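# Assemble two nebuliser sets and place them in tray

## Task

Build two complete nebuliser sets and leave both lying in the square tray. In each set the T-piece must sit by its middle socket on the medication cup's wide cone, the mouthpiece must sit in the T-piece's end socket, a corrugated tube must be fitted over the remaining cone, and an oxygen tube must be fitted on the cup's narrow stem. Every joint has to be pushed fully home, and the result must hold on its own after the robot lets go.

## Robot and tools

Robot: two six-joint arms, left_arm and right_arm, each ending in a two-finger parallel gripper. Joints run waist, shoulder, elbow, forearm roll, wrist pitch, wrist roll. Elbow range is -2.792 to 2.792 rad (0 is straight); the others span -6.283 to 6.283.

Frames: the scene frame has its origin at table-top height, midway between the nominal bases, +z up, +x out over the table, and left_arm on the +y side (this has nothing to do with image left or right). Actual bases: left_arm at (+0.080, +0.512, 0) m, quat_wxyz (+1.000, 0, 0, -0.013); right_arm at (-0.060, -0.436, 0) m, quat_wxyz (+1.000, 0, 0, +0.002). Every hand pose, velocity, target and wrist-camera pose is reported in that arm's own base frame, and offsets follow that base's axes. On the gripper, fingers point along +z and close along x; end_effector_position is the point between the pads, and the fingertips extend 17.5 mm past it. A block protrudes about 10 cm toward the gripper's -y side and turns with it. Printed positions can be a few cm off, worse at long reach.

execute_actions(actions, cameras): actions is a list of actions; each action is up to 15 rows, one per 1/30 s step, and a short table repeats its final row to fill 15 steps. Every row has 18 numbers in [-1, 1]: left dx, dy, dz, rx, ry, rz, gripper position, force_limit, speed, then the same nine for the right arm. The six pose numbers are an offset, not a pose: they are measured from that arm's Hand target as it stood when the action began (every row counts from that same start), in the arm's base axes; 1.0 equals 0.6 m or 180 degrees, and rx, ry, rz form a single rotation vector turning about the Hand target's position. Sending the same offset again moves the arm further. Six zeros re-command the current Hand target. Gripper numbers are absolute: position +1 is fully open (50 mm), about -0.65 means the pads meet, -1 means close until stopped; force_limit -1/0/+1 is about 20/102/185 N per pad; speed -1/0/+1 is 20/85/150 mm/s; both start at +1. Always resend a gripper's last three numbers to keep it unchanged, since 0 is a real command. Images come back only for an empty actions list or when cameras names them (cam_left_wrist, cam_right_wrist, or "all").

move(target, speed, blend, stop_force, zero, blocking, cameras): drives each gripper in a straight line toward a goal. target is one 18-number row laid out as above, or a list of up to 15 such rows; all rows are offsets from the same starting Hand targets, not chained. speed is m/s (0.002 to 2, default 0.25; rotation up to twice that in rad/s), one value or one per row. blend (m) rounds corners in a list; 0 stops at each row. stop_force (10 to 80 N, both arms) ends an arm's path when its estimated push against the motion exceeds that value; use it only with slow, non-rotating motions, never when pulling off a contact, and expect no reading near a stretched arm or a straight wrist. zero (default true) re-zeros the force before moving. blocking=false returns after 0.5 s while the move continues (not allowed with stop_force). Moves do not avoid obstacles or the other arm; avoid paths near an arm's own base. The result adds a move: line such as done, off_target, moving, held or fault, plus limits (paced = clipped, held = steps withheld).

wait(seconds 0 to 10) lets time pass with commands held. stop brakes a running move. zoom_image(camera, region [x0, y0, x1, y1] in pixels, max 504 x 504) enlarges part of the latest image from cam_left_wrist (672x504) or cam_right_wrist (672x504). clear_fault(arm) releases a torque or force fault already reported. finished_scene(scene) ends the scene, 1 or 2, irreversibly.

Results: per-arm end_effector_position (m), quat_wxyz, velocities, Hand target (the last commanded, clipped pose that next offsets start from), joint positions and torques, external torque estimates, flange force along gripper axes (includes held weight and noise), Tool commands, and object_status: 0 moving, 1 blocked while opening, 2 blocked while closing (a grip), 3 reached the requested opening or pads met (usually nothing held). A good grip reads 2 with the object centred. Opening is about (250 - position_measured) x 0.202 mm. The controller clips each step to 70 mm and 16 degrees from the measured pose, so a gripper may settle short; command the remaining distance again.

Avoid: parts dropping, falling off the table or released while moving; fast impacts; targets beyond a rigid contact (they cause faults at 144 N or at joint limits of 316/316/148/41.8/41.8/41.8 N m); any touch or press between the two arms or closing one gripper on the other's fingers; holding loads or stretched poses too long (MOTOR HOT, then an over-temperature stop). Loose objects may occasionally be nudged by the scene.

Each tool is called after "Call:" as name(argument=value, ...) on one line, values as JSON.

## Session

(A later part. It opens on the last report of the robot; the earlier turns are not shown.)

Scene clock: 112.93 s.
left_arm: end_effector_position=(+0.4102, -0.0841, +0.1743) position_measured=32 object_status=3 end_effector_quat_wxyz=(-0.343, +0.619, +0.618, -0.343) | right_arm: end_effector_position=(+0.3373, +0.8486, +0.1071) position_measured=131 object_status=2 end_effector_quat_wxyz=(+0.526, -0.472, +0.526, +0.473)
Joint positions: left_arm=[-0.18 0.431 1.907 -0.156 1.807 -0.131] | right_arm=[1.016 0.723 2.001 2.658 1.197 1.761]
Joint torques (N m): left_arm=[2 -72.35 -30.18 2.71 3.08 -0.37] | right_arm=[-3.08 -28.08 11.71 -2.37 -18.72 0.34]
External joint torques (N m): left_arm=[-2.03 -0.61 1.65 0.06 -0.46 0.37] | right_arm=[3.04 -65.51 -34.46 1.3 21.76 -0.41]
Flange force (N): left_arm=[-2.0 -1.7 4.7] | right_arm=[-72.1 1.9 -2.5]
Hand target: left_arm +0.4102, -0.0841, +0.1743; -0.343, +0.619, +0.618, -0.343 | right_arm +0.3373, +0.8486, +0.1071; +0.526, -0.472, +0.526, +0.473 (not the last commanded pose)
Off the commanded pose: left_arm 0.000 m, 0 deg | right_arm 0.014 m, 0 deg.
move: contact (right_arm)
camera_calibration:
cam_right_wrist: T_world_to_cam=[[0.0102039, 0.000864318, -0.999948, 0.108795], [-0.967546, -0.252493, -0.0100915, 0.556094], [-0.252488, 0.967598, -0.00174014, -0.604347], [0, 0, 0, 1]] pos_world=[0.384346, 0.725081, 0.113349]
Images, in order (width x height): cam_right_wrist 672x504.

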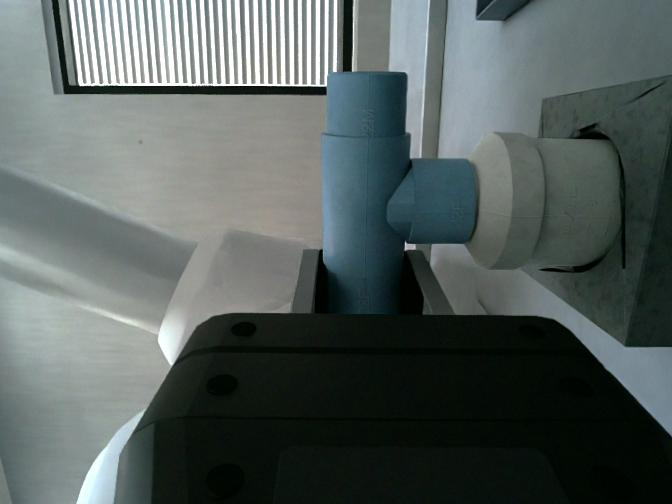

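Call:
move(target=[[0,0,0,0,0,0,0.8,-0.8,-0.8,0,0,0.0015,0,0,0,-1,-0.3,-0.8],[0,0,0,0,0,0,0.8,-0.8,-0.8,0,0,0.0015,0,0,0,0.6,-0.3,-0.8],[0,0,0,0,0,0,0.8,-0.8,-0.8,-0.023,-0.215,0.0015,0,0,0,0.6,-0.3,-0.8],[0,0,0,0,0,0,0.8,-0.8,-0.8,0.0,-0.2,0.235,0,0,0,0.6,-0.3,-0.8],[0,0,0,0,0,0,0.8,-0.8,-0.8,0.0505,0.0073,0.235,-0.497,0.053,0,0.6,-0.3,-0.8]], speed=[0.03,0.03,0.2,0.3,0.35], blend=[0,0,0.03,0.04,0], cameras=["cam_left_wrist","cam_right_wrist"])

Scene clock: 118.50 s.
left_arm: end_effector_position=(+0.4102, -0.0841, +0.1743) position_measured=32 object_status=3 end_effector_quat_wxyz=(-0.343, +0.619, +0.618, -0.343) | right_arm: end_effector_position=(+0.3676, +0.8529, +0.2482) position_measured=63 object_status=3 end_effector_quat_wxyz=(+0.001, -0.669, +0.744, +0.000)
Joint positions: left_arm=[-0.18 0.431 1.907 -0.156 1.807 -0.131] | right_arm=[1.127 0.657 1.103 0 1.38 4.374]
Joint torques (N m): left_arm=[2.18 -72.16 -30.1 2.74 3.11 -0.38] | right_arm=[3.31 -112.57 -42.26 3.92 -0.13 -0.62]
External joint torques (N m): left_arm=[-2.13 -1.55 1.29 0.06 -0.48 0.38] | right_arm=[-3.45 3.68 -1.26 0.33 0.08 0.62]
Flange force (N): left_arm=[-2.1 -3.0 4.5] | right_arm=[-8.9 -6.0 -0.4]
Hand target: left_arm +0.4102, -0.0841, +0.1743; -0.343, +0.619, +0.618, -0.343 | right_arm +0.3676, +0.8530, +0.2481; +0.001, -0.669, +0.744, +0.000
Off the commanded pose: left_arm 0.000 m, 0 deg | right_arm 0.000 m, 0 deg.
move: done
camera_calibration:
cam_left_wrist: T_world_to_cam=[[-0.013375, 0.999889, -0.00657811, 0.102216], [0.797789, 0.00670521, -0.6029, -0.205836], [-0.602788, -0.0133117, -0.79779, 0.52117], [0, 0, 0, 1]] pos_world=[0.479736, -0.0938865, 0.292358]
cam_right_wrist: T_world_to_cam=[[-0.0960957, -0.995369, -0.00259386, 0.890851], [-0.931157, 0.0889751, 0.353596, 0.192986], [-0.351728, 0.0363944, -0.935395, 0.461772], [0, 0, 0, 1]] pos_world=[0.427725, 0.852749, 0.366011]

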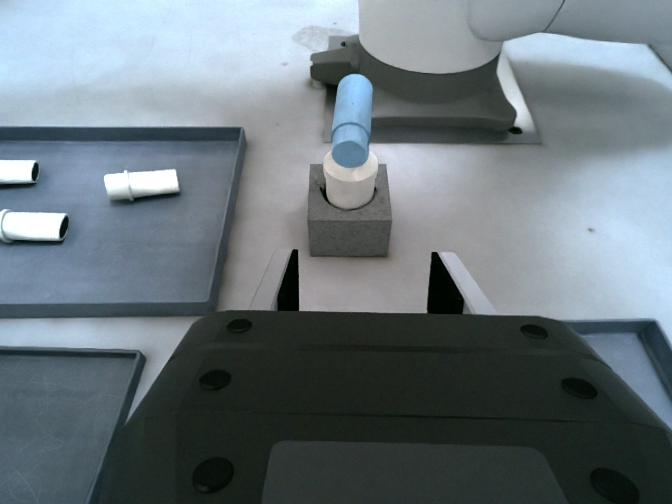

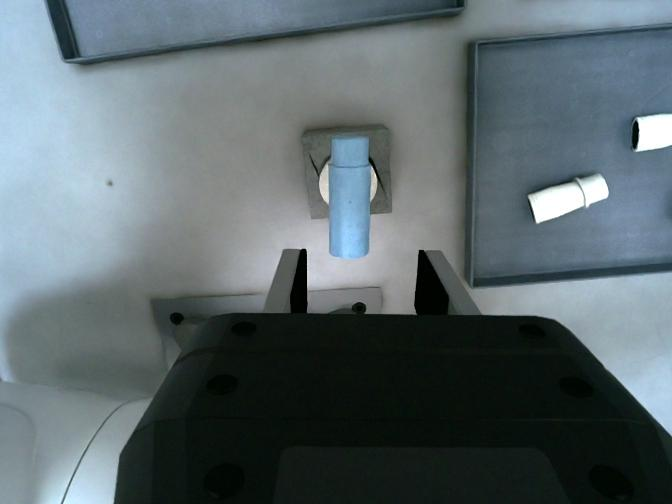

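Call:
move(target=[[0,0,0,0,0,0,0.8,-0.8,-0.8,0.0023,0.0025,-0.17,0,0,0,0.6,0,-0.8],[0,0,0,0,0,0,0.8,-0.8,-0.8,0.0023,0.0025,-0.2178,0,0,0,0.6,0,-0.8],[0,0,0,0,0,0,0.8,-0.8,-0.8,0.0023,0.0025,-0.2178,0,0,0,-1,0,-0.8]], speed=[0.2,0.08,0.08], cameras=["cam_left_wrist","cam_right_wrist"])

Scene clock: 121.03 s.
left_arm: end_effector_position=(+0.4102, -0.0841, +0.1743) position_measured=32 object_status=3 end_effector_quat_wxyz=(-0.343, +0.619, +0.618, -0.343) | right_arm: end_effector_position=(+0.3690, +0.8544, +0.1174) position_measured=131 object_status=2 end_effector_quat_wxyz=(+0.001, -0.669, +0.744, +0.000)
Joint positions: left_arm=[-0.18 0.431 1.907 -0.156 1.807 -0.131] | right_arm=[1.126 0.725 1.229 0 1.186 4.374]
Joint torques (N m): left_arm=[2.21 -72.09 -30 2.7 3.11 -0.4] | right_arm=[2.86 -116.4 -40.39 3.81 -0.07 -0.57]
External joint torques (N m): left_arm=[-2.28 -0.21 1.62 0.05 -0.5 0.4] | right_arm=[-2.91 4.33 -0.65 0.21 0.02 0.56]
Flange force (N): left_arm=[-2.5 -1.0 4.6] | right_arm=[-7.5 -5.0 2.2]
Hand target: left_arm +0.4102, -0.0841, +0.1743; -0.343, +0.619, +0.618, -0.343 | right_arm +0.3690, +0.8545, +0.1174; +0.001, -0.669, +0.744, +0.000
Off the commanded pose: left_arm 0.000 m, 0 deg | right_arm 0.000 m, 0 deg.
move: done
camera_calibration:
cam_left_wrist: T_world_to_cam=[[-0.013375, 0.999889, -0.00657811, 0.102216], [0.797789, 0.00670521, -0.6029, -0.205836], [-0.602788, -0.0133117, -0.79779, 0.52117], [0, 0, 0, 1]] pos_world=[0.479736, -0.0938865, 0.292358]
cam_right_wrist: T_world_to_cam=[[-0.0960574, -0.995373, -0.00249162, 0.892103], [-0.931127, 0.0889722, 0.353675, 0.240378], [-0.351817, 0.0362931, -0.935365, 0.339978], [0, 0, 0, 1]] pos_world=[0.429126, 0.854249, 0.235211]

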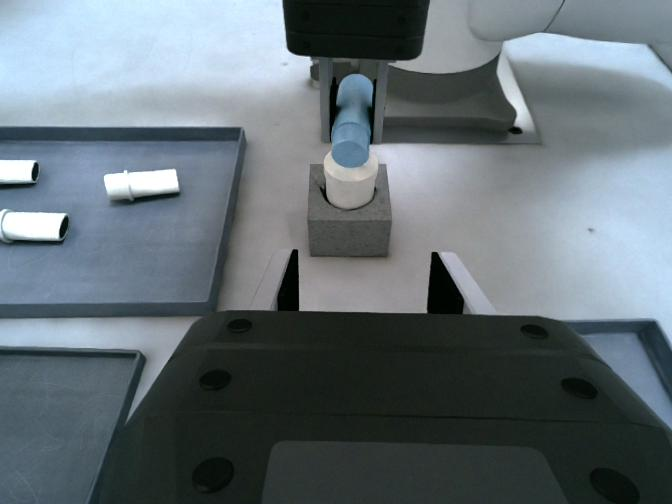

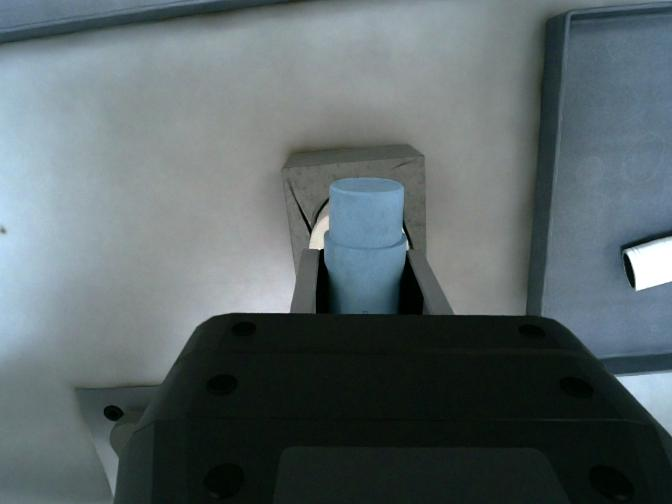

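Call:
move(target=[0,0,0,0,0,0,0.8,-0.8,-0.8,0,0,-0.025,0,0,0,-1,0,-0.8], speed=0.02, stop_force=60)

Call:
move(target=[0,0,0,0,0,0,0.8,-0.8,-0.8,0,0,-0.025,0,0,0,-1,0,-0.8], speed=0.02, stop_force=78, zero=false, cameras=["cam_left_wrist"])

Call:
zoom_image(camera="cam_left_wrist", region=[280, 60, 420, 270])

Scene clock: 122.00 s.
left_arm: end_effector_position=(+0.4102, -0.0841, +0.1743) position_measured=32 object_status=3 end_effector_quat_wxyz=(-0.343, +0.619, +0.618, -0.343) | right_arm: end_effector_position=(+0.3692, +0.8547, +0.1151) position_measured=131 object_status=2 end_effector_quat_wxyz=(+0.002, -0.669, +0.744, +0.001)
Joint positions: left_arm=[-0.18 0.431 1.907 -0.156 1.807 -0.131] | right_arm=[1.126 0.726 1.231 0 1.181 4.374]
Joint torques (N m): left_arm=[2.6 -72.42 -30.04 2.72 3.1 -0.37] | right_arm=[10.27 -48.63 -9.36 5.78 -4.19 -0.65]
External joint torques (N m): left_arm=[-2.61 -0.59 1.34 0.07 -0.47 0.37] | right_arm=[-10.44 -63.52 -31.71 -1.77 4.13 0.65]
Flange force (N): left_arm=[-3.0 -1.6 4.3] | right_arm=[8.3 -8.5 -71.4]
Hand target: left_arm +0.4102, -0.0841, +0.1743; -0.343, +0.619, +0.618, -0.343 | right_arm +0.3692, +0.8547, +0.1151; +0.002, -0.669, +0.744, +0.001 (not the last commanded pose)
Off the commanded pose: left_arm 0.000 m, 0 deg | right_arm 0.013 m, 0 deg.
move: contact (right_arm)

Scene clock: 122.60 s.
left_arm: end_effector_position=(+0.4102, -0.0841, +0.1743) position_measured=32 object_status=3 end_effector_quat_wxyz=(-0.343, +0.619, +0.618, -0.343) | right_arm: end_effector_position=(+0.3692, +0.8548, +0.1147) position_measured=131 object_status=2 end_effector_quat_wxyz=(+0.002, -0.669, +0.744, +0.001)
Joint positions: left_arm=[-0.18 0.431 1.907 -0.156 1.807 -0.131] | right_arm=[1.126 0.726 1.232 0 1.18 4.374]
Joint torques (N m): left_arm=[2.31 -72.34 -30.06 2.71 3.13 -0.39] | right_arm=[11.57 -33.61 -3.81 6.26 -5.8 -0.57]
External joint torques (N m): left_arm=[-2.33 -0.63 1.61 0.06 -0.51 0.39] | right_arm=[-11.89 -78.72 -37.24 -2.25 5.76 0.57]
Flange force (N): left_arm=[-2.5 -1.7 4.8] | right_arm=[14.7 -8.2 -87.8]
Hand target: left_arm +0.4102, -0.0841, +0.1743; -0.343, +0.619, +0.618, -0.343 | right_arm +0.3692, +0.8548, +0.1147; +0.002, -0.669, +0.744, +0.001 (not the last commanded pose)
Off the commanded pose: left_arm 0.000 m, 0 deg | right_arm 0.015 m, 0 deg.
move: contact (right_arm)
camera_calibration:
cam_left_wrist: T_world_to_cam=[[-0.013375, 0.999889, -0.00657811, 0.102216], [0.797789, 0.00670521, -0.6029, -0.205836], [-0.602788, -0.0133117, -0.79779, 0.52117], [0, 0, 0, 1]] pos_world=[0.479736, -0.0938865, 0.292358]
Images, in order (width x height): cam_left_wrist 672x504.

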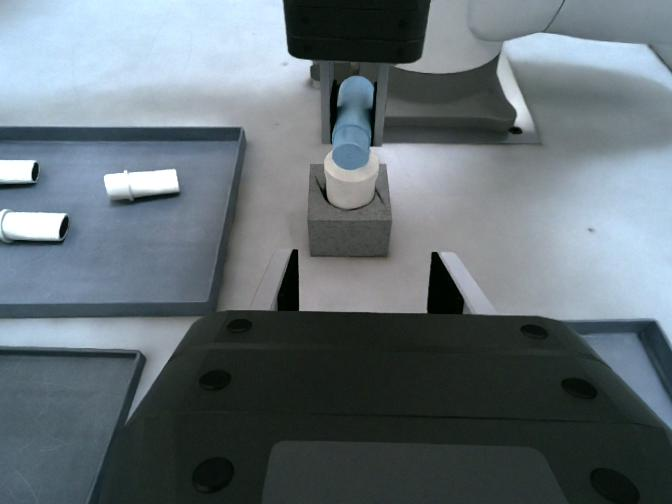

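Scaled by 2.400 from the camera's 672x504 image, which has a finer 960x720 frame.

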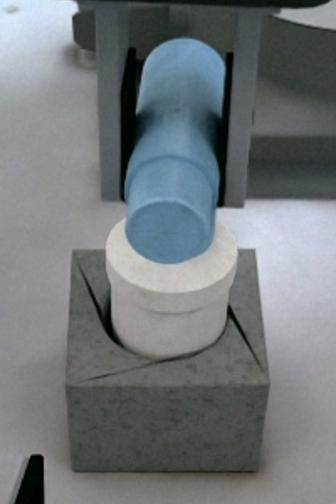

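Call:
move(target=[0,0,0,0,0,0,0.8,-0.8,-0.8,0,0,-0.02,0,0,0,-1,0,-0.8], speed=0.02, stop_force=18, cameras=["cam_left_wrist"])

Call:
zoom_image(camera="cam_left_wrist", region=[280, 60, 420, 270])

Scene clock: 123.90 s.
left_arm: end_effector_position=(+0.4102, -0.0841, +0.1743) position_measured=32 object_status=3 end_effector_quat_wxyz=(-0.343, +0.619, +0.618, -0.343) | right_arm: end_effector_position=(+0.3694, +0.8552, +0.1148) position_measured=131 object_status=2 end_effector_quat_wxyz=(+0.003, -0.669, +0.744, +0.001)
Joint positions: left_arm=[-0.18 0.431 1.907 -0.156 1.807 -0.131] | right_arm=[1.126 0.726 1.232 0 1.178 4.374]
Joint torques (N m): left_arm=[2.18 -72.32 -30.08 2.7 3.1 -0.41] | right_arm=[11.89 -55.42 -18.08 6.57 -7.31 -0.48]
External joint torques (N m): left_arm=[-1.66 -0.45 1.54 0.09 -0.48 0.41] | right_arm=[-11.92 -56.68 -22.92 -2.56 7.25 0.48]
External joint torques when the fault began: right_arm=[-14.25 -110.3 -49.42 -3.25 9.22 0.66]
Flange force (N): left_arm=[-1.5 -1.3 4.4] | right_arm=[18.5 -7.1 -64.7]
Flange force when the fault began (N): right_arm=[25.7 -7.3 -122.6]
Hand target: left_arm +0.4102, -0.0841, +0.1743; -0.343, +0.619, +0.618, -0.343 | right_arm +0.3694, +0.8552, +0.1148; +0.003, -0.669, +0.744, +0.001 (not the last commanded pose)
Tool commands: left_gripper/position=+0.8 left_gripper/force_limit=-0.8 left_gripper/speed=-0.8 right_gripper/position=-1.0 right_gripper/force_limit=+0.003922 right_gripper/speed=-0.796078
Off the commanded pose: left_arm 0.000 m, 0 deg | right_arm 0.012 m, 0 deg.
FORCE FAULT: contact force on the right arm reached its limit, and that arm stopped. The contact can be on any part of that arm, not only on its tool. That arm's remaining commands of this call were not run. That arm is still stopped at the end of this call. While its stop runs, that arm takes no new command, but its gripper still runs the gripper command that each later call begins with.
CLEAR FAULT: the right arm stays stopped until you call clear_fault(arm="right_arm").
move: fault (right_arm; stop_force had ended the path)
camera_calibration:
cam_left_wrist: T_world_to_cam=[[-0.013375, 0.999889, -0.00657811, 0.102216], [0.797789, 0.00670521, -0.6029, -0.205836], [-0.602788, -0.0133117, -0.79779, 0.52117], [0, 0, 0, 1]] pos_world=[0.479736, -0.0938865, 0.292358]
Images, in order (width x height): cam_left_wrist 672x504.

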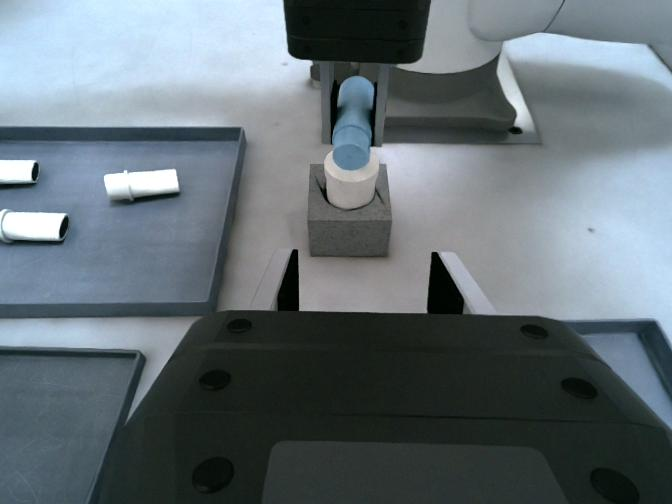

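Scaled by 2.400 from the camera's 672x504 image, which has a finer 960x720 frame.

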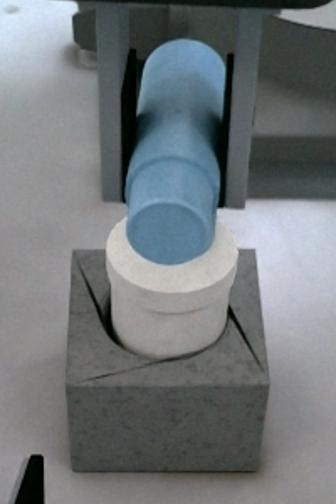

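Call:
clear_fault(arm="right_arm")

Call:
move(target=[[0,0,0,0,0,0,0.8,-0.8,-0.8,0,0,0.005,0,0,0,-1,0,-0.8],[0,0,0,0,0,0,0.8,-0.8,-0.8,0,0,0.235,0,0,0,-1,0,-0.8]], speed=[0.03,0.1], cameras=["all"])

Scene clock: 124.17 s.
left_arm: end_effector_position=(+0.4102, -0.0841, +0.1743) position_measured=32 object_status=3 end_effector_quat_wxyz=(-0.343, +0.619, +0.618, -0.343) | right_arm: end_effector_position=(+0.3694, +0.8552, +0.1148) position_measured=131 object_status=2 end_effector_quat_wxyz=(+0.003, -0.669, +0.744, +0.001)
Joint positions: left_arm=[-0.18 0.431 1.907 -0.156 1.807 -0.131] | right_arm=[1.126 0.726 1.232 0 1.178 4.374]
Joint torques (N m): left_arm=[2.27 -72.22 -30.02 2.73 3.09 -0.39] | right_arm=[12.34 -54.9 -17.81 6.56 -7.28 -0.54]
External joint torques (N m): left_arm=[-2.09 -0.98 1.34 0.07 -0.47 0.39] | right_arm=[-12.62 -56.81 -23.08 -2.56 7.22 0.54]
Flange force (N): left_arm=[-2.1 -2.1 4.3] | right_arm=[18.6 -7.8 -64.8]
Hand target: left_arm +0.4102, -0.0841, +0.1743; -0.343, +0.619, +0.618, -0.343 | right_arm +0.3694, +0.8552, +0.1148; +0.003, -0.669, +0.744, +0.001 (not the last commanded pose)
Tool commands: left_gripper/position=+0.8 left_gripper/force_limit=-0.8 left_gripper/speed=-0.8 right_gripper/position=-1.0 right_gripper/force_limit=+0.003922 right_gripper/speed=-0.796078
Off the commanded pose: left_arm 0.000 m, 0 deg | right_arm 0.012 m, 0 deg.
FORCE FAULT, CONTINUED: the right arm's stop, for the force fault that an earlier result reported, is over. The call counts as one of the actions that you can send in this scene. That arm's target is now where it stood when the stop ended, not its last command. That arm accepts commands again.
CLEAR FAULT: your call cleared the right arm's force fault. If the contact force or a joint's load stays at its limit, that arm stops again.

Scene clock: 126.37 s.
left_arm: end_effector_position=(+0.4102, -0.0841, +0.1743) position_measured=32 object_status=3 end_effector_quat_wxyz=(-0.343, +0.619, +0.618, -0.343) | right_arm: end_effector_position=(+0.3694, +0.8551, +0.2560) position_measured=131 object_status=2 end_effector_quat_wxyz=(+0.003, -0.669, +0.744, +0.001)
Joint positions: left_arm=[-0.18 0.431 1.907 -0.156 1.807 -0.131] | right_arm=[1.126 0.657 1.088 0 1.39 4.374]
Joint torques (N m): left_arm=[2.21 -72.36 -30.13 2.7 3.1 -0.39] | right_arm=[3.01 -113.17 -42.69 3.95 -0.09 -0.57]
External joint torques (N m): left_arm=[-1.84 -0.79 1.57 0.09 -0.47 0.4] | right_arm=[-3.03 4.5 -0.79 0.31 0.03 0.57]
Flange force (N): left_arm=[-1.7 -1.9 4.6] | right_arm=[-9.1 -5.6 0.4]
Hand target: left_arm +0.4102, -0.0841, +0.1743; -0.343, +0.619, +0.618, -0.343 | right_arm +0.3694, +0.8552, +0.2558; +0.003, -0.669, +0.744, +0.001
Off the commanded pose: left_arm 0.000 m, 0 deg | right_arm 0.000 m, 0 deg.
move: done
camera_calibration:
cam_left_wrist: T_world_to_cam=[[-0.013375, 0.999889, -0.00657811, 0.102216], [0.797789, 0.00670521, -0.6029, -0.205836], [-0.602788, -0.0133117, -0.79779, 0.52117], [0, 0, 0, 1]] pos_world=[0.479736, -0.0938865, 0.292358]
cam_right_wrist: T_world_to_cam=[[-0.0962264, -0.99534, -0.00620817, 0.894195], [-0.931719, 0.0878778, 0.352388, 0.193155], [-0.3502, 0.0396933, -0.935833, 0.466338], [0, 0, 0, 1]] pos_world=[0.429323, 0.854544, 0.373901]

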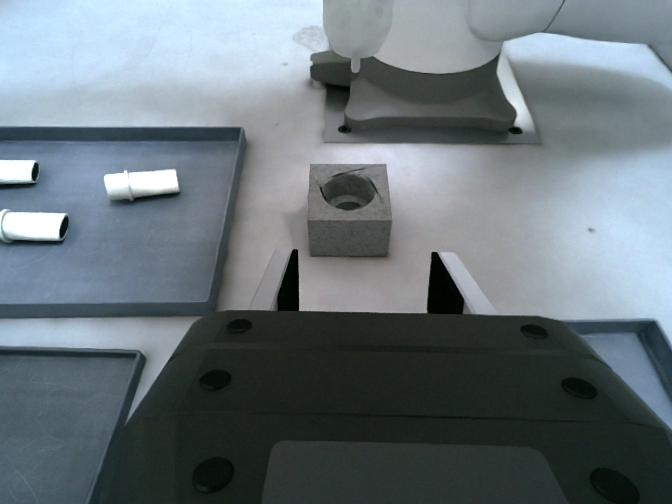

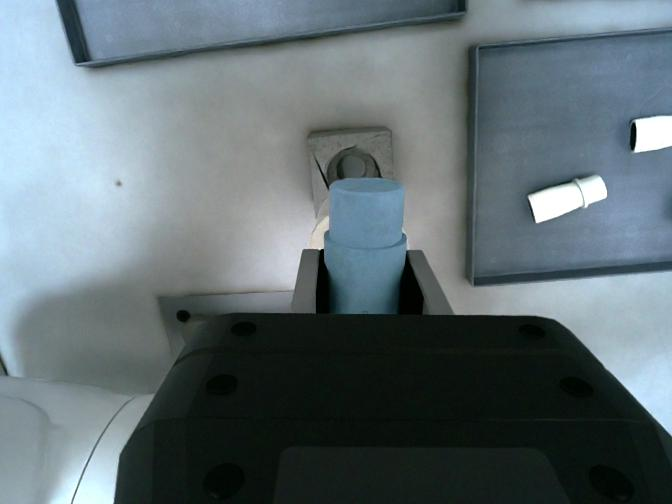

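Call:
move(target=[[0,0,0,0,0,0,0.8,-0.8,-0.8,0.101,-0.3253,0.0237,0,0,0,-1,0,-0.8],[0,0,0,0,0,0,0.8,-0.8,-0.8,0.4045,-0.5837,-0.077,0.4974,-0.0233,0.0242,-1,0,-0.8]], speed=[0.3,0.35], blend=[0.05,0], cameras=["cam_right_wrist"])

Scene clock: 130.57 s.
left_arm: end_effector_position=(+0.4102, -0.0841, +0.1743) position_measured=32 object_status=3 end_effector_quat_wxyz=(-0.343, +0.619, +0.618, -0.343) | right_arm: end_effector_position=(+0.6122, +0.5049, +0.2096) position_measured=131 object_status=2 end_effector_quat_wxyz=(+0.497, -0.497, +0.503, +0.502)
Joint positions: left_arm=[-0.18 0.431 1.907 -0.156 1.807 -0.131] | right_arm=[0.284 0.572 1.978 1.808 1.412 2.155]
Joint torques (N m): left_arm=[2.3 -71.9 -29.99 2.72 3.13 -0.43] | right_arm=[3.31 -90.87 -28.31 0.92 2.61 -0.68]
External joint torques (N m): left_arm=[-2.32 -1.11 1.37 0.06 -0.5 0.43] | right_arm=[-3.27 3.74 -0.89 0.15 -0.02 0.6]
Flange force (N): left_arm=[-2.4 -2.3 4.5] | right_arm=[4.3 -7.2 -2.7]
Hand target: left_arm +0.4102, -0.0841, +0.1743; -0.343, +0.619, +0.618, -0.343 | right_arm +0.6121, +0.5050, +0.2096; +0.497, -0.497, +0.503, +0.502
Off the commanded pose: left_arm 0.000 m, 0 deg | right_arm 0.000 m, 0 deg.
move: done
camera_calibration:
cam_right_wrist: T_world_to_cam=[[-0.00115593, -0.000930767, -0.999999, 0.2167], [-0.935331, -0.353771, 0.00141046, 0.765235], [-0.353772, 0.935331, -0.000461641, -0.124191], [0, 0, 0, 1]] pos_world=[0.672063, 0.38708, 0.215563]
Images, in order (width x height): cam_right_wrist 672x504.

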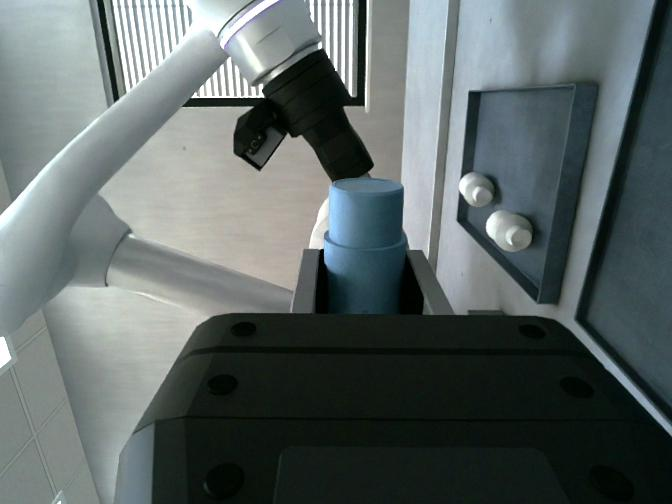

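Call:
move(target=[[-0.15,-0.17,0.08,0.1257,-0.1257,0.2268,0.6,-0.4,-0.6,0,0,0,0,0,0,-1,0,-0.8],[-0.317,-0.3432,-0.0405,0.2514,-0.2514,0.4537,0.6,-0.4,-0.6,0,0,0,0,0,0,-1,0,-0.8]], speed=0.4, blend=[0.05,0], cameras=["cam_left_wrist"])

Scene clock: 134.67 s.
left_arm: end_effector_position=(+0.2201, -0.2900, +0.1500) position_measured=63 object_status=3 end_effector_quat_wxyz=(+0.000, +0.000, +1.000, +0.000) | right_arm: end_effector_position=(+0.6121, +0.5050, +0.2096) position_measured=131 object_status=2 end_effector_quat_wxyz=(+0.497, -0.497, +0.503, +0.502)
Joint positions: left_arm=[-1.016 -0.15 2.341 0 0.95 -2.588] | right_arm=[0.284 0.572 1.978 1.808 1.412 2.155]
Joint torques (N m): left_arm=[3.32 -20.24 -37.66 3.47 0.34 -0.39] | right_arm=[3.25 -90.71 -28.33 0.98 2.56 -0.62]
External joint torques (N m): left_arm=[-3.26 0.51 1.97 0.06 -0.4 0.39] | right_arm=[-3.21 3.61 -0.82 0.08 0.04 0.54]
Flange force (N): left_arm=[7.8 -2.7 4.0] | right_arm=[4.2 -6.9 -2.9]
Hand target: left_arm +0.2200, -0.2900, +0.1500; +0.000, +0.000, +1.000, +0.000 | right_arm +0.6121, +0.5050, +0.2096; +0.497, -0.497, +0.503, +0.502
Off the commanded pose: left_arm 0.000 m, 0 deg | right_arm 0.000 m, 0 deg.
move: done
camera_calibration:
cam_left_wrist: T_world_to_cam=[[-0.999862, -0.00389194, -0.0161363, 0.232866], [-0.00941125, 0.933691, 0.357957, 0.234823], [0.0136731, 0.358059, -0.933599, 0.376866], [0, 0, 0, 1]] pos_world=[0.229891, -0.353286, 0.271543]
Images, in order (width x height): cam_left_wrist 672x504.

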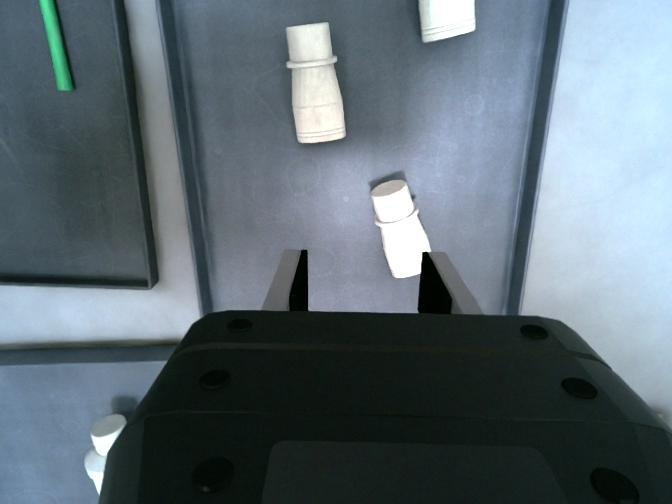

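Call:
move(target=[[-0.0492,0.0417,-0.1,0,0,0.0772,0.6,-0.4,-0.6,0,0,0,0,0,0,-1,0,-0.8],[-0.0492,0.0417,-0.18,0,0,0.0772,0.6,-0.4,-0.6,0,0,0,0,0,0,-1,0,-0.8]], speed=[0.2,0.1], cameras=["cam_left_wrist"])

Scene clock: 136.83 s.
left_arm: end_effector_position=(+0.1905, -0.2650, +0.0420) position_measured=63 object_status=3 end_effector_quat_wxyz=(+0.000, -0.121, +0.993, +0.000) | right_arm: end_effector_position=(+0.6121, +0.5050, +0.2096) position_measured=131 object_status=2 end_effector_quat_wxyz=(+0.497, -0.497, +0.503, +0.502)
Joint positions: left_arm=[-1.053 -0.034 2.509 0 0.666 -2.867] | right_arm=[0.284 0.572 1.978 1.808 1.412 2.155]
Joint torques (N m): left_arm=[1.97 -24.03 -28.64 2.63 0.32 -0.43] | right_arm=[3.18 -91.09 -28.21 0.93 2.55 -0.66]
External joint torques (N m): left_arm=[-1.83 0.27 1.44 0.07 -0.39 0.43] | right_arm=[-3.25 4.12 -1.02 0.14 0.04 0.59]
Flange force (N): left_arm=[4.8 0.5 3.0] | right_arm=[4.8 -7.8 -2.6]
Hand target: left_arm +0.1905, -0.2650, +0.0420; +0.000, -0.121, +0.993, +0.000 | right_arm +0.6121, +0.5050, +0.2096; +0.497, -0.497, +0.503, +0.502
Off the commanded pose: left_arm 0.000 m, 0 deg | right_arm 0.000 m, 0 deg.
move: done
camera_calibration:
cam_left_wrist: T_world_to_cam=[[-0.969689, -0.243811, -0.01609, 0.132388], [-0.233263, 0.904114, 0.358002, 0.284679], [-0.0727376, 0.350904, -0.933582, 0.281955], [0, 0, 0, 1]] pos_world=[0.215289, -0.324043, 0.163442]
Images, in order (width x height): cam_left_wrist 672x504.

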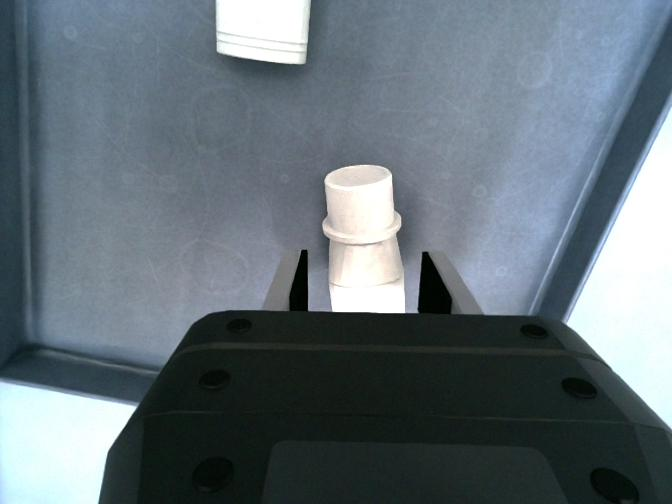

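Call:
move(target=[[-0.0025,0,-0.033,0,0,0.0194,0.6,-0.4,-0.6,0,0,0,0,0,0,-1,0,-0.8],[-0.0025,0,-0.033,0,0,0.0194,-1,-0.2,-0.6,0,0,0,0,0,0,-1,0,-0.8]], speed=0.06, cameras=["cam_left_wrist"])

Scene clock: 138.50 s.
left_arm: end_effector_position=(+0.1890, -0.2650, +0.0222) position_measured=122 object_status=2 end_effector_quat_wxyz=(+0.000, -0.151, +0.988, +0.000) | right_arm: end_effector_position=(+0.6121, +0.5050, +0.2096) position_measured=131 object_status=2 end_effector_quat_wxyz=(+0.497, -0.497, +0.503, +0.502)
Joint positions: left_arm=[-1.057 0.009 2.527 0 0.605 -2.932] | right_arm=[0.284 0.572 1.978 1.808 1.412 2.155]
Joint torques (N m): left_arm=[2.22 -26.37 -26.35 2.42 0.34 -0.37] | right_arm=[2.89 -90.77 -28.32 0.99 2.51 -0.71]
External joint torques (N m): left_arm=[-2.2 -0.17 0.92 0.1 -0.44 0.37] | right_arm=[-2.74 3.8 -0.82 0.06 0.08 0.63]
Flange force (N): left_arm=[6.1 0.5 1.7] | right_arm=[4.3 -6.9 -2.2]
Hand target: left_arm +0.1890, -0.2650, +0.0222; +0.000, -0.151, +0.988, +0.000 | right_arm +0.6121, +0.5050, +0.2096; +0.497, -0.497, +0.503, +0.502
Off the commanded pose: left_arm 0.000 m, 0 deg | right_arm 0.000 m, 0 deg.
move: done
camera_calibration:
cam_left_wrist: T_world_to_cam=[[-0.953046, -0.302395, -0.016156, 0.111944], [-0.287893, 0.888211, 0.358049, 0.297549], [-0.0939221, 0.345888, -0.933563, 0.266046], [0, 0, 0, 1]] pos_world=[0.217338, -0.322457, 0.143642]
Images, in order (width x height): cam_left_wrist 672x504.

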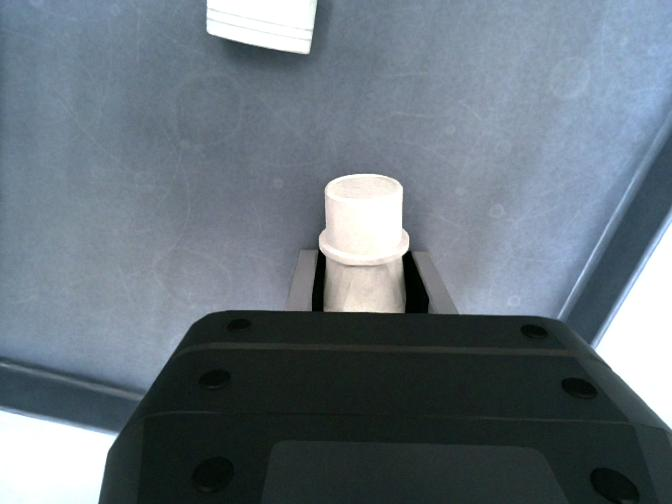

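Call:
move(target=[[0,0,0.2,0,0,0,-1,-0.2,-0.6,0,0,0,0,0,0,-1,0,-0.8],[0.32,-0.2628,0.3248,0.0216,0.0292,0.4045,-1,-0.2,-0.6,0,0,0,0,0,0,-1,0,-0.8]], speed=[0.25,0.35], blend=[0.05,0], cameras=["cam_left_wrist"])

Scene clock: 142.00 s.
left_arm: end_effector_position=(+0.3810, -0.4226, +0.2171) position_measured=122 object_status=2 end_effector_quat_wxyz=(+0.038, +0.708, -0.704, -0.038) | right_arm: end_effector_position=(+0.6121, +0.5050, +0.2096) position_measured=131 object_status=2 end_effector_quat_wxyz=(+0.497, -0.497, +0.503, +0.502)
Joint positions: left_arm=[-0.857 0.152 1.901 -0.088 1.16 -3.966] | right_arm=[0.284 0.572 1.978 1.808 1.412 2.155]
Joint torques (N m): left_arm=[2.12 -54.39 -40.44 3.64 0.6 -0.38] | right_arm=[3.52 -90.7 -28.49 0.95 2.55 -0.71]
External joint torques (N m): left_arm=[-2.07 -0.1 2 0.05 -0.42 0.38] | right_arm=[-3.49 3.34 -0.75 0.12 0.05 0.63]
Flange force (N): left_arm=[-0.9 4.6 3.4] | right_arm=[3.7 -6.7 -3.4]
Hand target: left_arm +0.3810, -0.4226, +0.2171; +0.038, +0.708, -0.704, -0.038 | right_arm +0.6121, +0.5050, +0.2096; +0.497, -0.497, +0.503, +0.502
Off the commanded pose: left_arm 0.000 m, 0 deg | right_arm 0.000 m, 0 deg.
move: done
camera_calibration:
cam_left_wrist: T_world_to_cam=[[0.00680476, -0.999833, -0.0169719, -0.409913], [-0.890199, -0.0137883, 0.455364, 0.250188], [-0.455521, 0.0120097, -0.890144, 0.507864], [0, 0, 0, 1]] pos_world=[0.45685, -0.412495, 0.331189]
Images, in order (width x height): cam_left_wrist 672x504.

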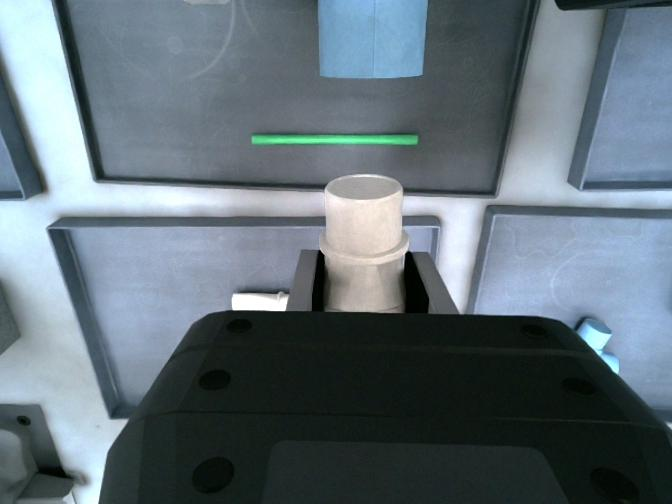

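Call:
zoom_image(camera="cam_left_wrist", region=[270, 0, 470, 310])

Scaled by 1.626 from the camera's 672x504 image, which has a finer 960x720 frame.

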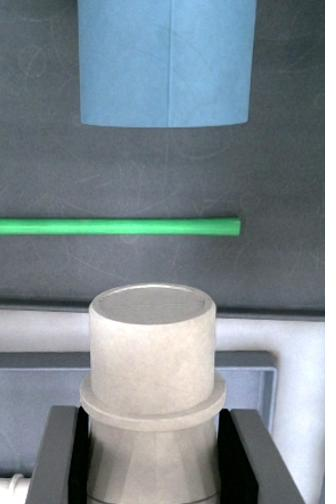

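Call:
zoom_image(camera="cam_left_wrist", region=[310, 160, 420, 270])

Call:
zoom_image(camera="cam_left_wrist", region=[310, 0, 440, 100])

Scaled by 4.582 from the camera's 672x504 image, which has a finer 960x720 frame.

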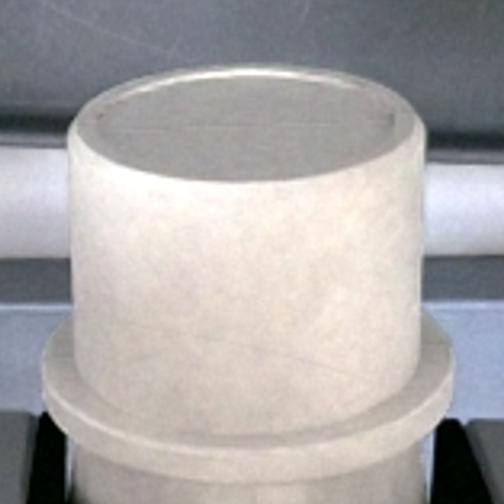

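Scaled by 3.877 from the camera's 672x504 image, which has a finer 960x720 frame.

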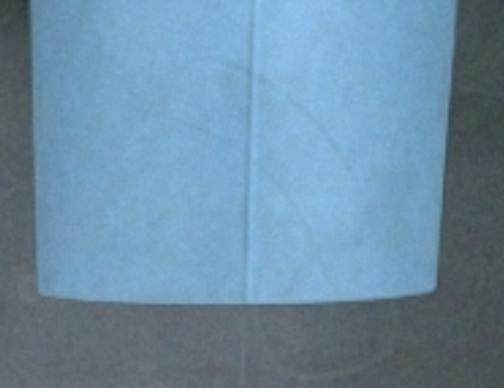

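Call:
move(target=[0.0317,-0.00075,0,0,0,-0.0042,-1,-0.2,-0.6,0,0,0,0,0,0,-1,0,-0.8], speed=0.08, cameras=["cam_left_wrist"])

Call:
zoom_image(camera="cam_left_wrist", region=[310, 160, 420, 270])

Call:
zoom_image(camera="cam_left_wrist", region=[310, 30, 440, 150])

Scene clock: 144.40 s.
left_arm: end_effector_position=(+0.4000, -0.4231, +0.2171) position_measured=122 object_status=2 end_effector_quat_wxyz=(+0.037, +0.703, -0.709, -0.038) | right_arm: end_effector_position=(+0.6121, +0.5050, +0.2096) position_measured=131 object_status=2 end_effector_quat_wxyz=(+0.497, -0.497, +0.503, +0.502)
Joint positions: left_arm=[-0.834 0.173 1.876 -0.085 1.167 -3.931] | right_arm=[0.284 0.572 1.978 1.808 1.412 2.155]
Joint torques (N m): left_arm=[2.29 -56.82 -40.66 3.63 0.58 -0.37] | right_arm=[3.6 -90.77 -28.38 0.92 2.53 -0.71]
External joint torques (N m): left_arm=[-2.03 -1.06 1.73 0.11 -0.41 0.37] | right_arm=[-3.46 3.52 -0.91 0.14 0.07 0.64]
Flange force (N): left_arm=[-1.5 5.4 2.4] | right_arm=[3.9 -7.1 -3.2]
Hand target: left_arm +0.4000, -0.4231, +0.2171; +0.037, +0.703, -0.709, -0.038 | right_arm +0.6121, +0.5050, +0.2096; +0.497, -0.497, +0.503, +0.502
Off the commanded pose: left_arm 0.000 m, 0 deg | right_arm 0.000 m, 0 deg.
move: done
camera_calibration:
cam_left_wrist: T_world_to_cam=[[-0.00638497, -0.999834, -0.0170394, -0.40519], [-0.890346, -0.00207319, 0.45528, 0.272145], [-0.455239, 0.0180779, -0.890185, 0.518988], [0, 0, 0, 1]] pos_world=[0.47598, -0.41394, 0.331189]
Images, in order (width x height): cam_left_wrist 672x504.

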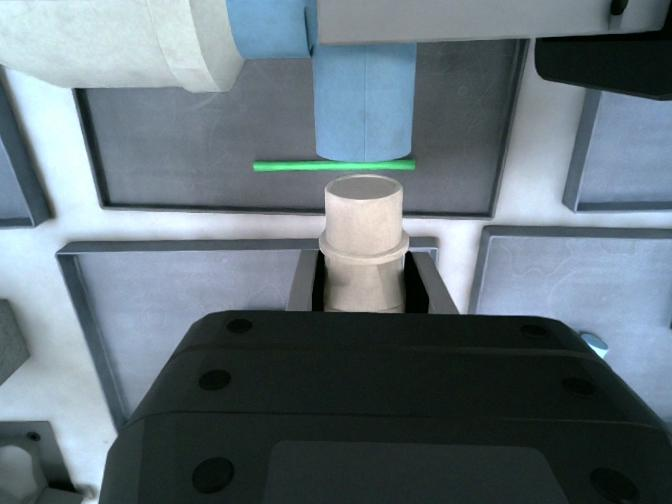

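Scaled by 4.582 from the camera's 672x504 image, which has a finer 960x720 frame.

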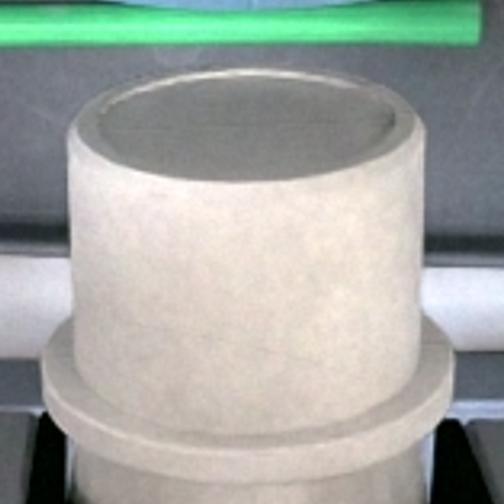

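Scaled by 3.877 from the camera's 672x504 image, which has a finer 960x720 frame.

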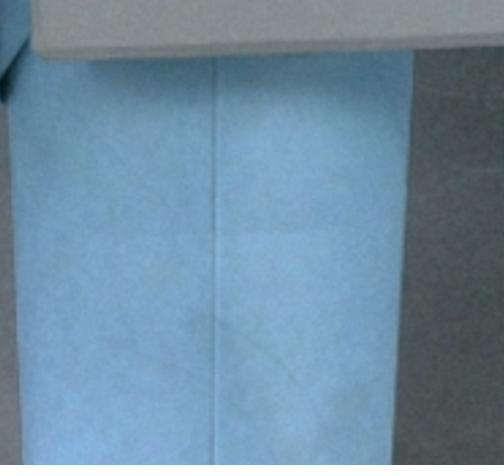

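Call:
move(target=[[0,0.0005,0,0,0,0,-1,-0.2,-0.6,0,0,0,0,0,0,-1,0,-0.8],[0.075,0.0025,0,0,0,0,-1,-0.2,-0.6,0,0,0,0,0,0,-1,0,-0.8]], speed=0.02, stop_force=20, cameras=["cam_left_wrist"])

Scene clock: 146.47 s.
left_arm: end_effector_position=(+0.4198, -0.4222, +0.2171) position_measured=122 object_status=2 end_effector_quat_wxyz=(+0.037, +0.703, -0.709, -0.038) | right_arm: end_effector_position=(+0.6121, +0.5050, +0.2096) position_measured=131 object_status=2 end_effector_quat_wxyz=(+0.497, -0.497, +0.503, +0.502)
Joint positions: left_arm=[-0.809 0.194 1.85 -0.083 1.174 -3.908] | right_arm=[0.284 0.572 1.978 1.808 1.412 2.155]
Joint torques (N m): left_arm=[13.44 -55.11 -46.4 8.88 -4.15 -0.52] | right_arm=[14.61 -95.38 -19.09 -3.87 7.67 -0.37]
External joint torques (N m): left_arm=[-13.01 -4.8 7.43 -5.12 4.32 0.52] | right_arm=[-14.68 8.32 -10.07 4.94 -5.08 0.29]
Flange force (N): left_arm=[1.0 29.2 -0.1] | right_arm=[8.8 -31.2 -1.7]
Hand target: left_arm +0.4198, -0.4222, +0.2171; +0.037, +0.703, -0.709, -0.038 (not the last commanded pose) | right_arm +0.6121, +0.5050, +0.2096; +0.497, -0.497, +0.503, +0.502
Off the commanded pose: left_arm 0.025 m, 0 deg | right_arm 0.000 m, 0 deg.
move: contact (left_arm); path passed 1 of 2 targets
camera_calibration:
cam_left_wrist: T_world_to_cam=[[-0.00648115, -0.999831, -0.0172158, -0.404158], [-0.890143, -0.00207606, 0.455677, 0.289589], [-0.455636, 0.0182779, -0.889979, 0.528108], [0, 0, 0, 1]] pos_world=[0.495781, -0.413141, 0.331088]
Images, in order (width x height): cam_left_wrist 672x504.

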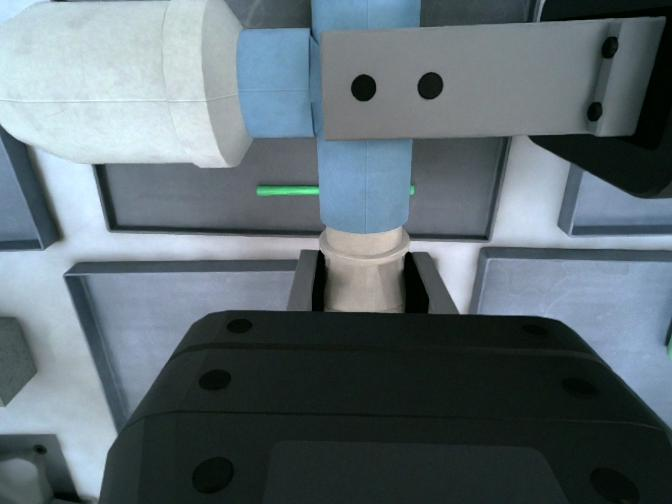

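Call:
zoom_image(camera="cam_left_wrist", region=[300, 190, 430, 310])

Scaled by 3.877 from the camera's 672x504 image, which has a finer 960x720 frame.

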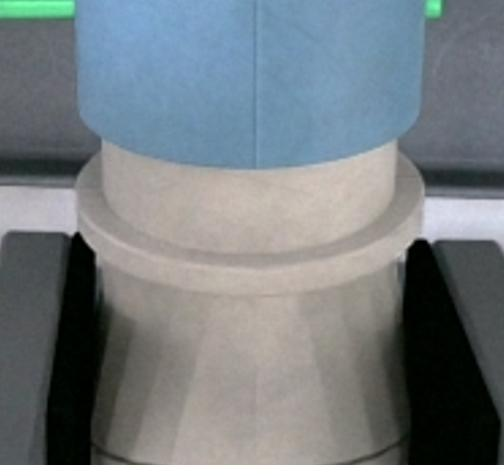

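Call:
move(target=[0.05,0.0013,0,0,0,0,-1,-0.2,-0.6,0,0,0,0,0,0,-1,0,-0.8], speed=0.02, stop_force=60, zero=false)

Call:
move(target=[0.05,0.0013,0,0,0,0,-1,-0.2,-0.6,0,0,0,0,0,0,-1,0,-0.8], speed=0.015, stop_force=78, zero=false, cameras=["cam_left_wrist"])

Call:
zoom_image(camera="cam_left_wrist", region=[300, 190, 430, 310])

Scene clock: 147.83 s.
left_arm: end_effector_position=(+0.4264, -0.4221, +0.2171) position_measured=122 object_status=2 end_effector_quat_wxyz=(+0.038, +0.703, -0.709, -0.038) | right_arm: end_effector_position=(+0.6122, +0.5049, +0.2095) position_measured=131 object_status=2 end_effector_quat_wxyz=(+0.497, -0.497, +0.503, +0.502)
Joint positions: left_arm=[-0.801 0.201 1.841 -0.082 1.176 -3.9] | right_arm=[0.284 0.572 1.978 1.808 1.412 2.155]
Joint torques (N m): left_arm=[29.78 -47.27 -55.32 16.72 -12.71 -0.61] | right_arm=[34.51 -105.64 -5.51 -11.04 16.61 0.51]
External joint torques (N m): left_arm=[-29.49 -12.73 16.51 -12.98 12.89 0.61] | right_arm=[-34.58 18.45 -23.8 12.12 -14.01 -0.59]
Flange force (N): left_arm=[2.4 67.9 -7.4] | right_arm=[20.4 -71.1 -2.2]
Hand target: left_arm +0.4264, -0.4221, +0.2171; +0.038, +0.703, -0.709, -0.038 (not the last commanded pose) | right_arm +0.6121, +0.5050, +0.2096; +0.497, -0.497, +0.503, +0.502
Off the commanded pose: left_arm 0.023 m, 0 deg | right_arm 0.000 m, 0 deg.
move: contact (left_arm)

Scene clock: 148.53 s.
left_arm: end_effector_position=(+0.4283, -0.4220, +0.2171) position_measured=122 object_status=2 end_effector_quat_wxyz=(+0.038, +0.703, -0.709, -0.038) | right_arm: end_effector_position=(+0.6122, +0.5050, +0.2096) position_measured=131 object_status=2 end_effector_quat_wxyz=(+0.497, -0.497, +0.503, +0.502)
Joint positions: left_arm=[-0.799 0.203 1.839 -0.082 1.177 -3.898] | right_arm=[0.284 0.572 1.978 1.808 1.412 2.155]
Joint torques (N m): left_arm=[38.61 -45.34 -62.77 21.02 -17.63 -0.59] | right_arm=[46.06 -108.84 3.44 -15.85 20.82 0.65]
External joint torques (N m): left_arm=[-38.47 -15.57 23.85 -17.28 17.82 0.59] | right_arm=[-46.06 21.84 -32.59 16.91 -18.23 -0.73]
Flange force (N): left_arm=[1.8 90.3 -8.0] | right_arm=[23.4 -93.5 -2.7]
Hand target: left_arm +0.4283, -0.4220, +0.2171; +0.038, +0.703, -0.709, -0.038 (not the last commanded pose) | right_arm +0.6121, +0.5050, +0.2096; +0.497, -0.497, +0.503, +0.502
Off the commanded pose: left_arm 0.028 m, 0 deg | right_arm 0.000 m, 0 deg.
move: contact (left_arm)
camera_calibration:
cam_left_wrist: T_world_to_cam=[[-0.0064942, -0.999831, -0.0172101, -0.403898], [-0.889796, -0.00207573, 0.456354, 0.296848], [-0.456313, 0.0182771, -0.889632, 0.532248], [0, 0, 0, 1]] pos_world=[0.504383, -0.412941, 0.331085]
Images, in order (width x height): cam_left_wrist 672x504.

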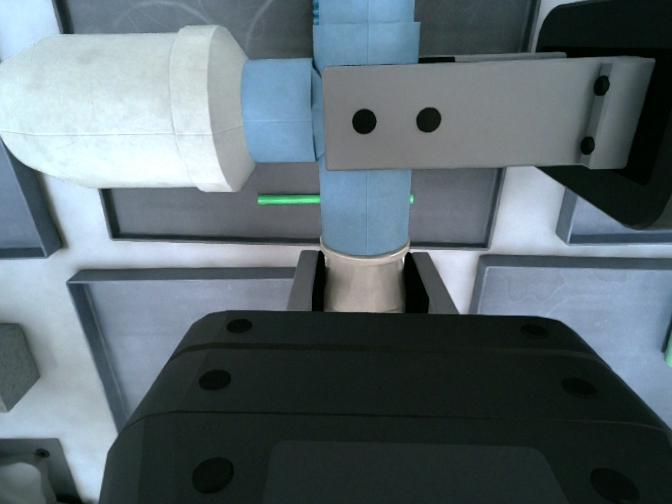

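Scaled by 3.877 from the camera's 672x504 image, which has a finer 960x720 frame.

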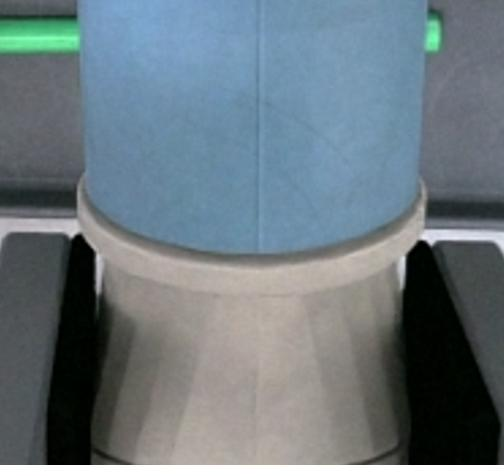

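Call:
zoom_image(camera="cam_left_wrist", region=[315, 225, 415, 285])

Scaled by 5.040 from the camera's 672x504 image, which has a finer 960x720 frame.

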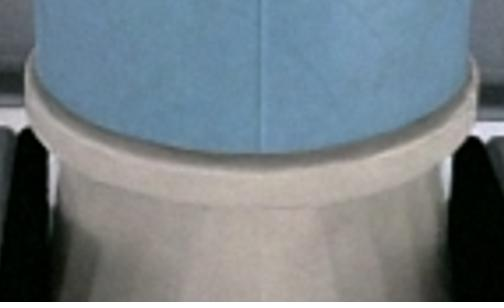

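Call:
move(target=[0.04,0.001,0,0,0,0,-1,-0.2,-0.6,0,0,0,0,0,0,-1,0,-0.8], speed=0.006, stop_force=10)

Scene clock: 151.33 s.
left_arm: end_effector_position=(+0.4292, -0.4220, +0.2172) position_measured=122 object_status=2 end_effector_quat_wxyz=(+0.038, +0.703, -0.709, -0.039) | right_arm: end_effector_position=(+0.6121, +0.5050, +0.2096) position_measured=131 object_status=2 end_effector_quat_wxyz=(+0.497, -0.497, +0.503, +0.502)
Joint positions: left_arm=[-0.798 0.204 1.837 -0.082 1.178 -3.897] | right_arm=[0.284 0.572 1.978 1.808 1.412 2.155]
Joint torques (N m): left_arm=[44.92 -43.87 -68.2 23.9 -21.21 -0.51] | right_arm=[54.19 -110.74 9.62 -19.13 23.69 0.73]
External joint torques (N m): left_arm=[-44.81 -16.49 29.43 -20.16 21.39 0.51] | right_arm=[-54.1 23.52 -38.82 20.19 -21.1 -0.81]
Flange force (N): left_arm=[2.0 105.4 -7.5] | right_arm=[24.4 -108.7 -3.4]
Hand target: left_arm +0.4292, -0.4220, +0.2172; +0.038, +0.703, -0.709, -0.039 (not the last commanded pose) | right_arm +0.6121, +0.5050, +0.2096; +0.497, -0.497, +0.503, +0.502
Off the commanded pose: left_arm 0.023 m, 0 deg | right_arm 0.000 m, 0 deg.
move: contact (left_arm)

Call:
wait(seconds=0, cameras=["cam_left_wrist"])

Call:
zoom_image(camera="cam_left_wrist", region=[290, 100, 440, 310])

Scene clock: 151.70 s.
left_arm: end_effector_position=(+0.4292, -0.4220, +0.2172) position_measured=122 object_status=2 end_effector_quat_wxyz=(+0.038, +0.703, -0.709, -0.039) | right_arm: end_effector_position=(+0.6121, +0.5050, +0.2096) position_measured=131 object_status=2 end_effector_quat_wxyz=(+0.497, -0.497, +0.503, +0.502)
Joint positions: left_arm=[-0.798 0.204 1.837 -0.082 1.178 -3.897] | right_arm=[0.284 0.572 1.978 1.808 1.412 2.155]
Joint torques (N m): left_arm=[44.64 -43.76 -68.48 23.91 -21.27 -0.5] | right_arm=[55.04 -111.16 9.61 -19.22 23.76 0.74]
External joint torques (N m): left_arm=[-44.33 -16.9 29.6 -20.16 21.45 0.5] | right_arm=[-54.98 24.11 -38.79 20.28 -21.17 -0.81]
Flange force (N): left_arm=[0.9 105.5 -7.7] | right_arm=[25.3 -109.5 -4.3]
Hand target: left_arm +0.4292, -0.4220, +0.2172; +0.038, +0.703, -0.709, -0.039 (not the last commanded pose) | right_arm +0.6121, +0.5050, +0.2096; +0.497, -0.497, +0.503, +0.502
Tool commands: left_gripper/position=-1.0 left_gripper/force_limit=-0.2 left_gripper/speed=-0.6 right_gripper/position=-1.0 right_gripper/force_limit=+0.0 right_gripper/speed=-0.8
Off the commanded pose: left_arm 0.023 m, 0 deg | right_arm 0.000 m, 0 deg.
camera_calibration:
cam_left_wrist: T_world_to_cam=[[-0.00653932, -0.999829, -0.0173012, -0.403739], [-0.889776, -0.00207797, 0.456393, 0.297625], [-0.456351, 0.0183787, -0.88961, 0.532711], [0, 0, 0, 1]] pos_world=[0.505283, -0.412842, 0.331085]
Images, in order (width x height): cam_left_wrist 672x504.

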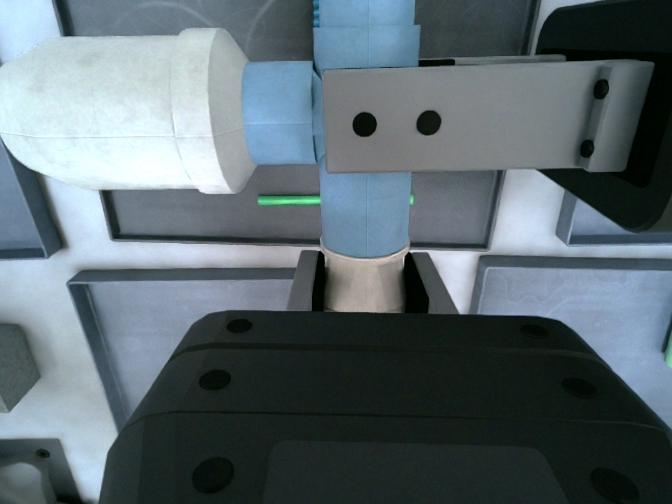

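Scaled by 2.400 from the camera's 672x504 image, which has a finer 960x720 frame.

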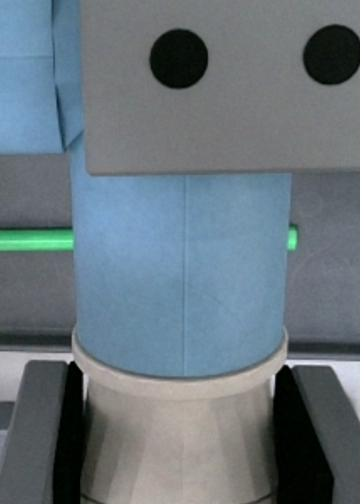

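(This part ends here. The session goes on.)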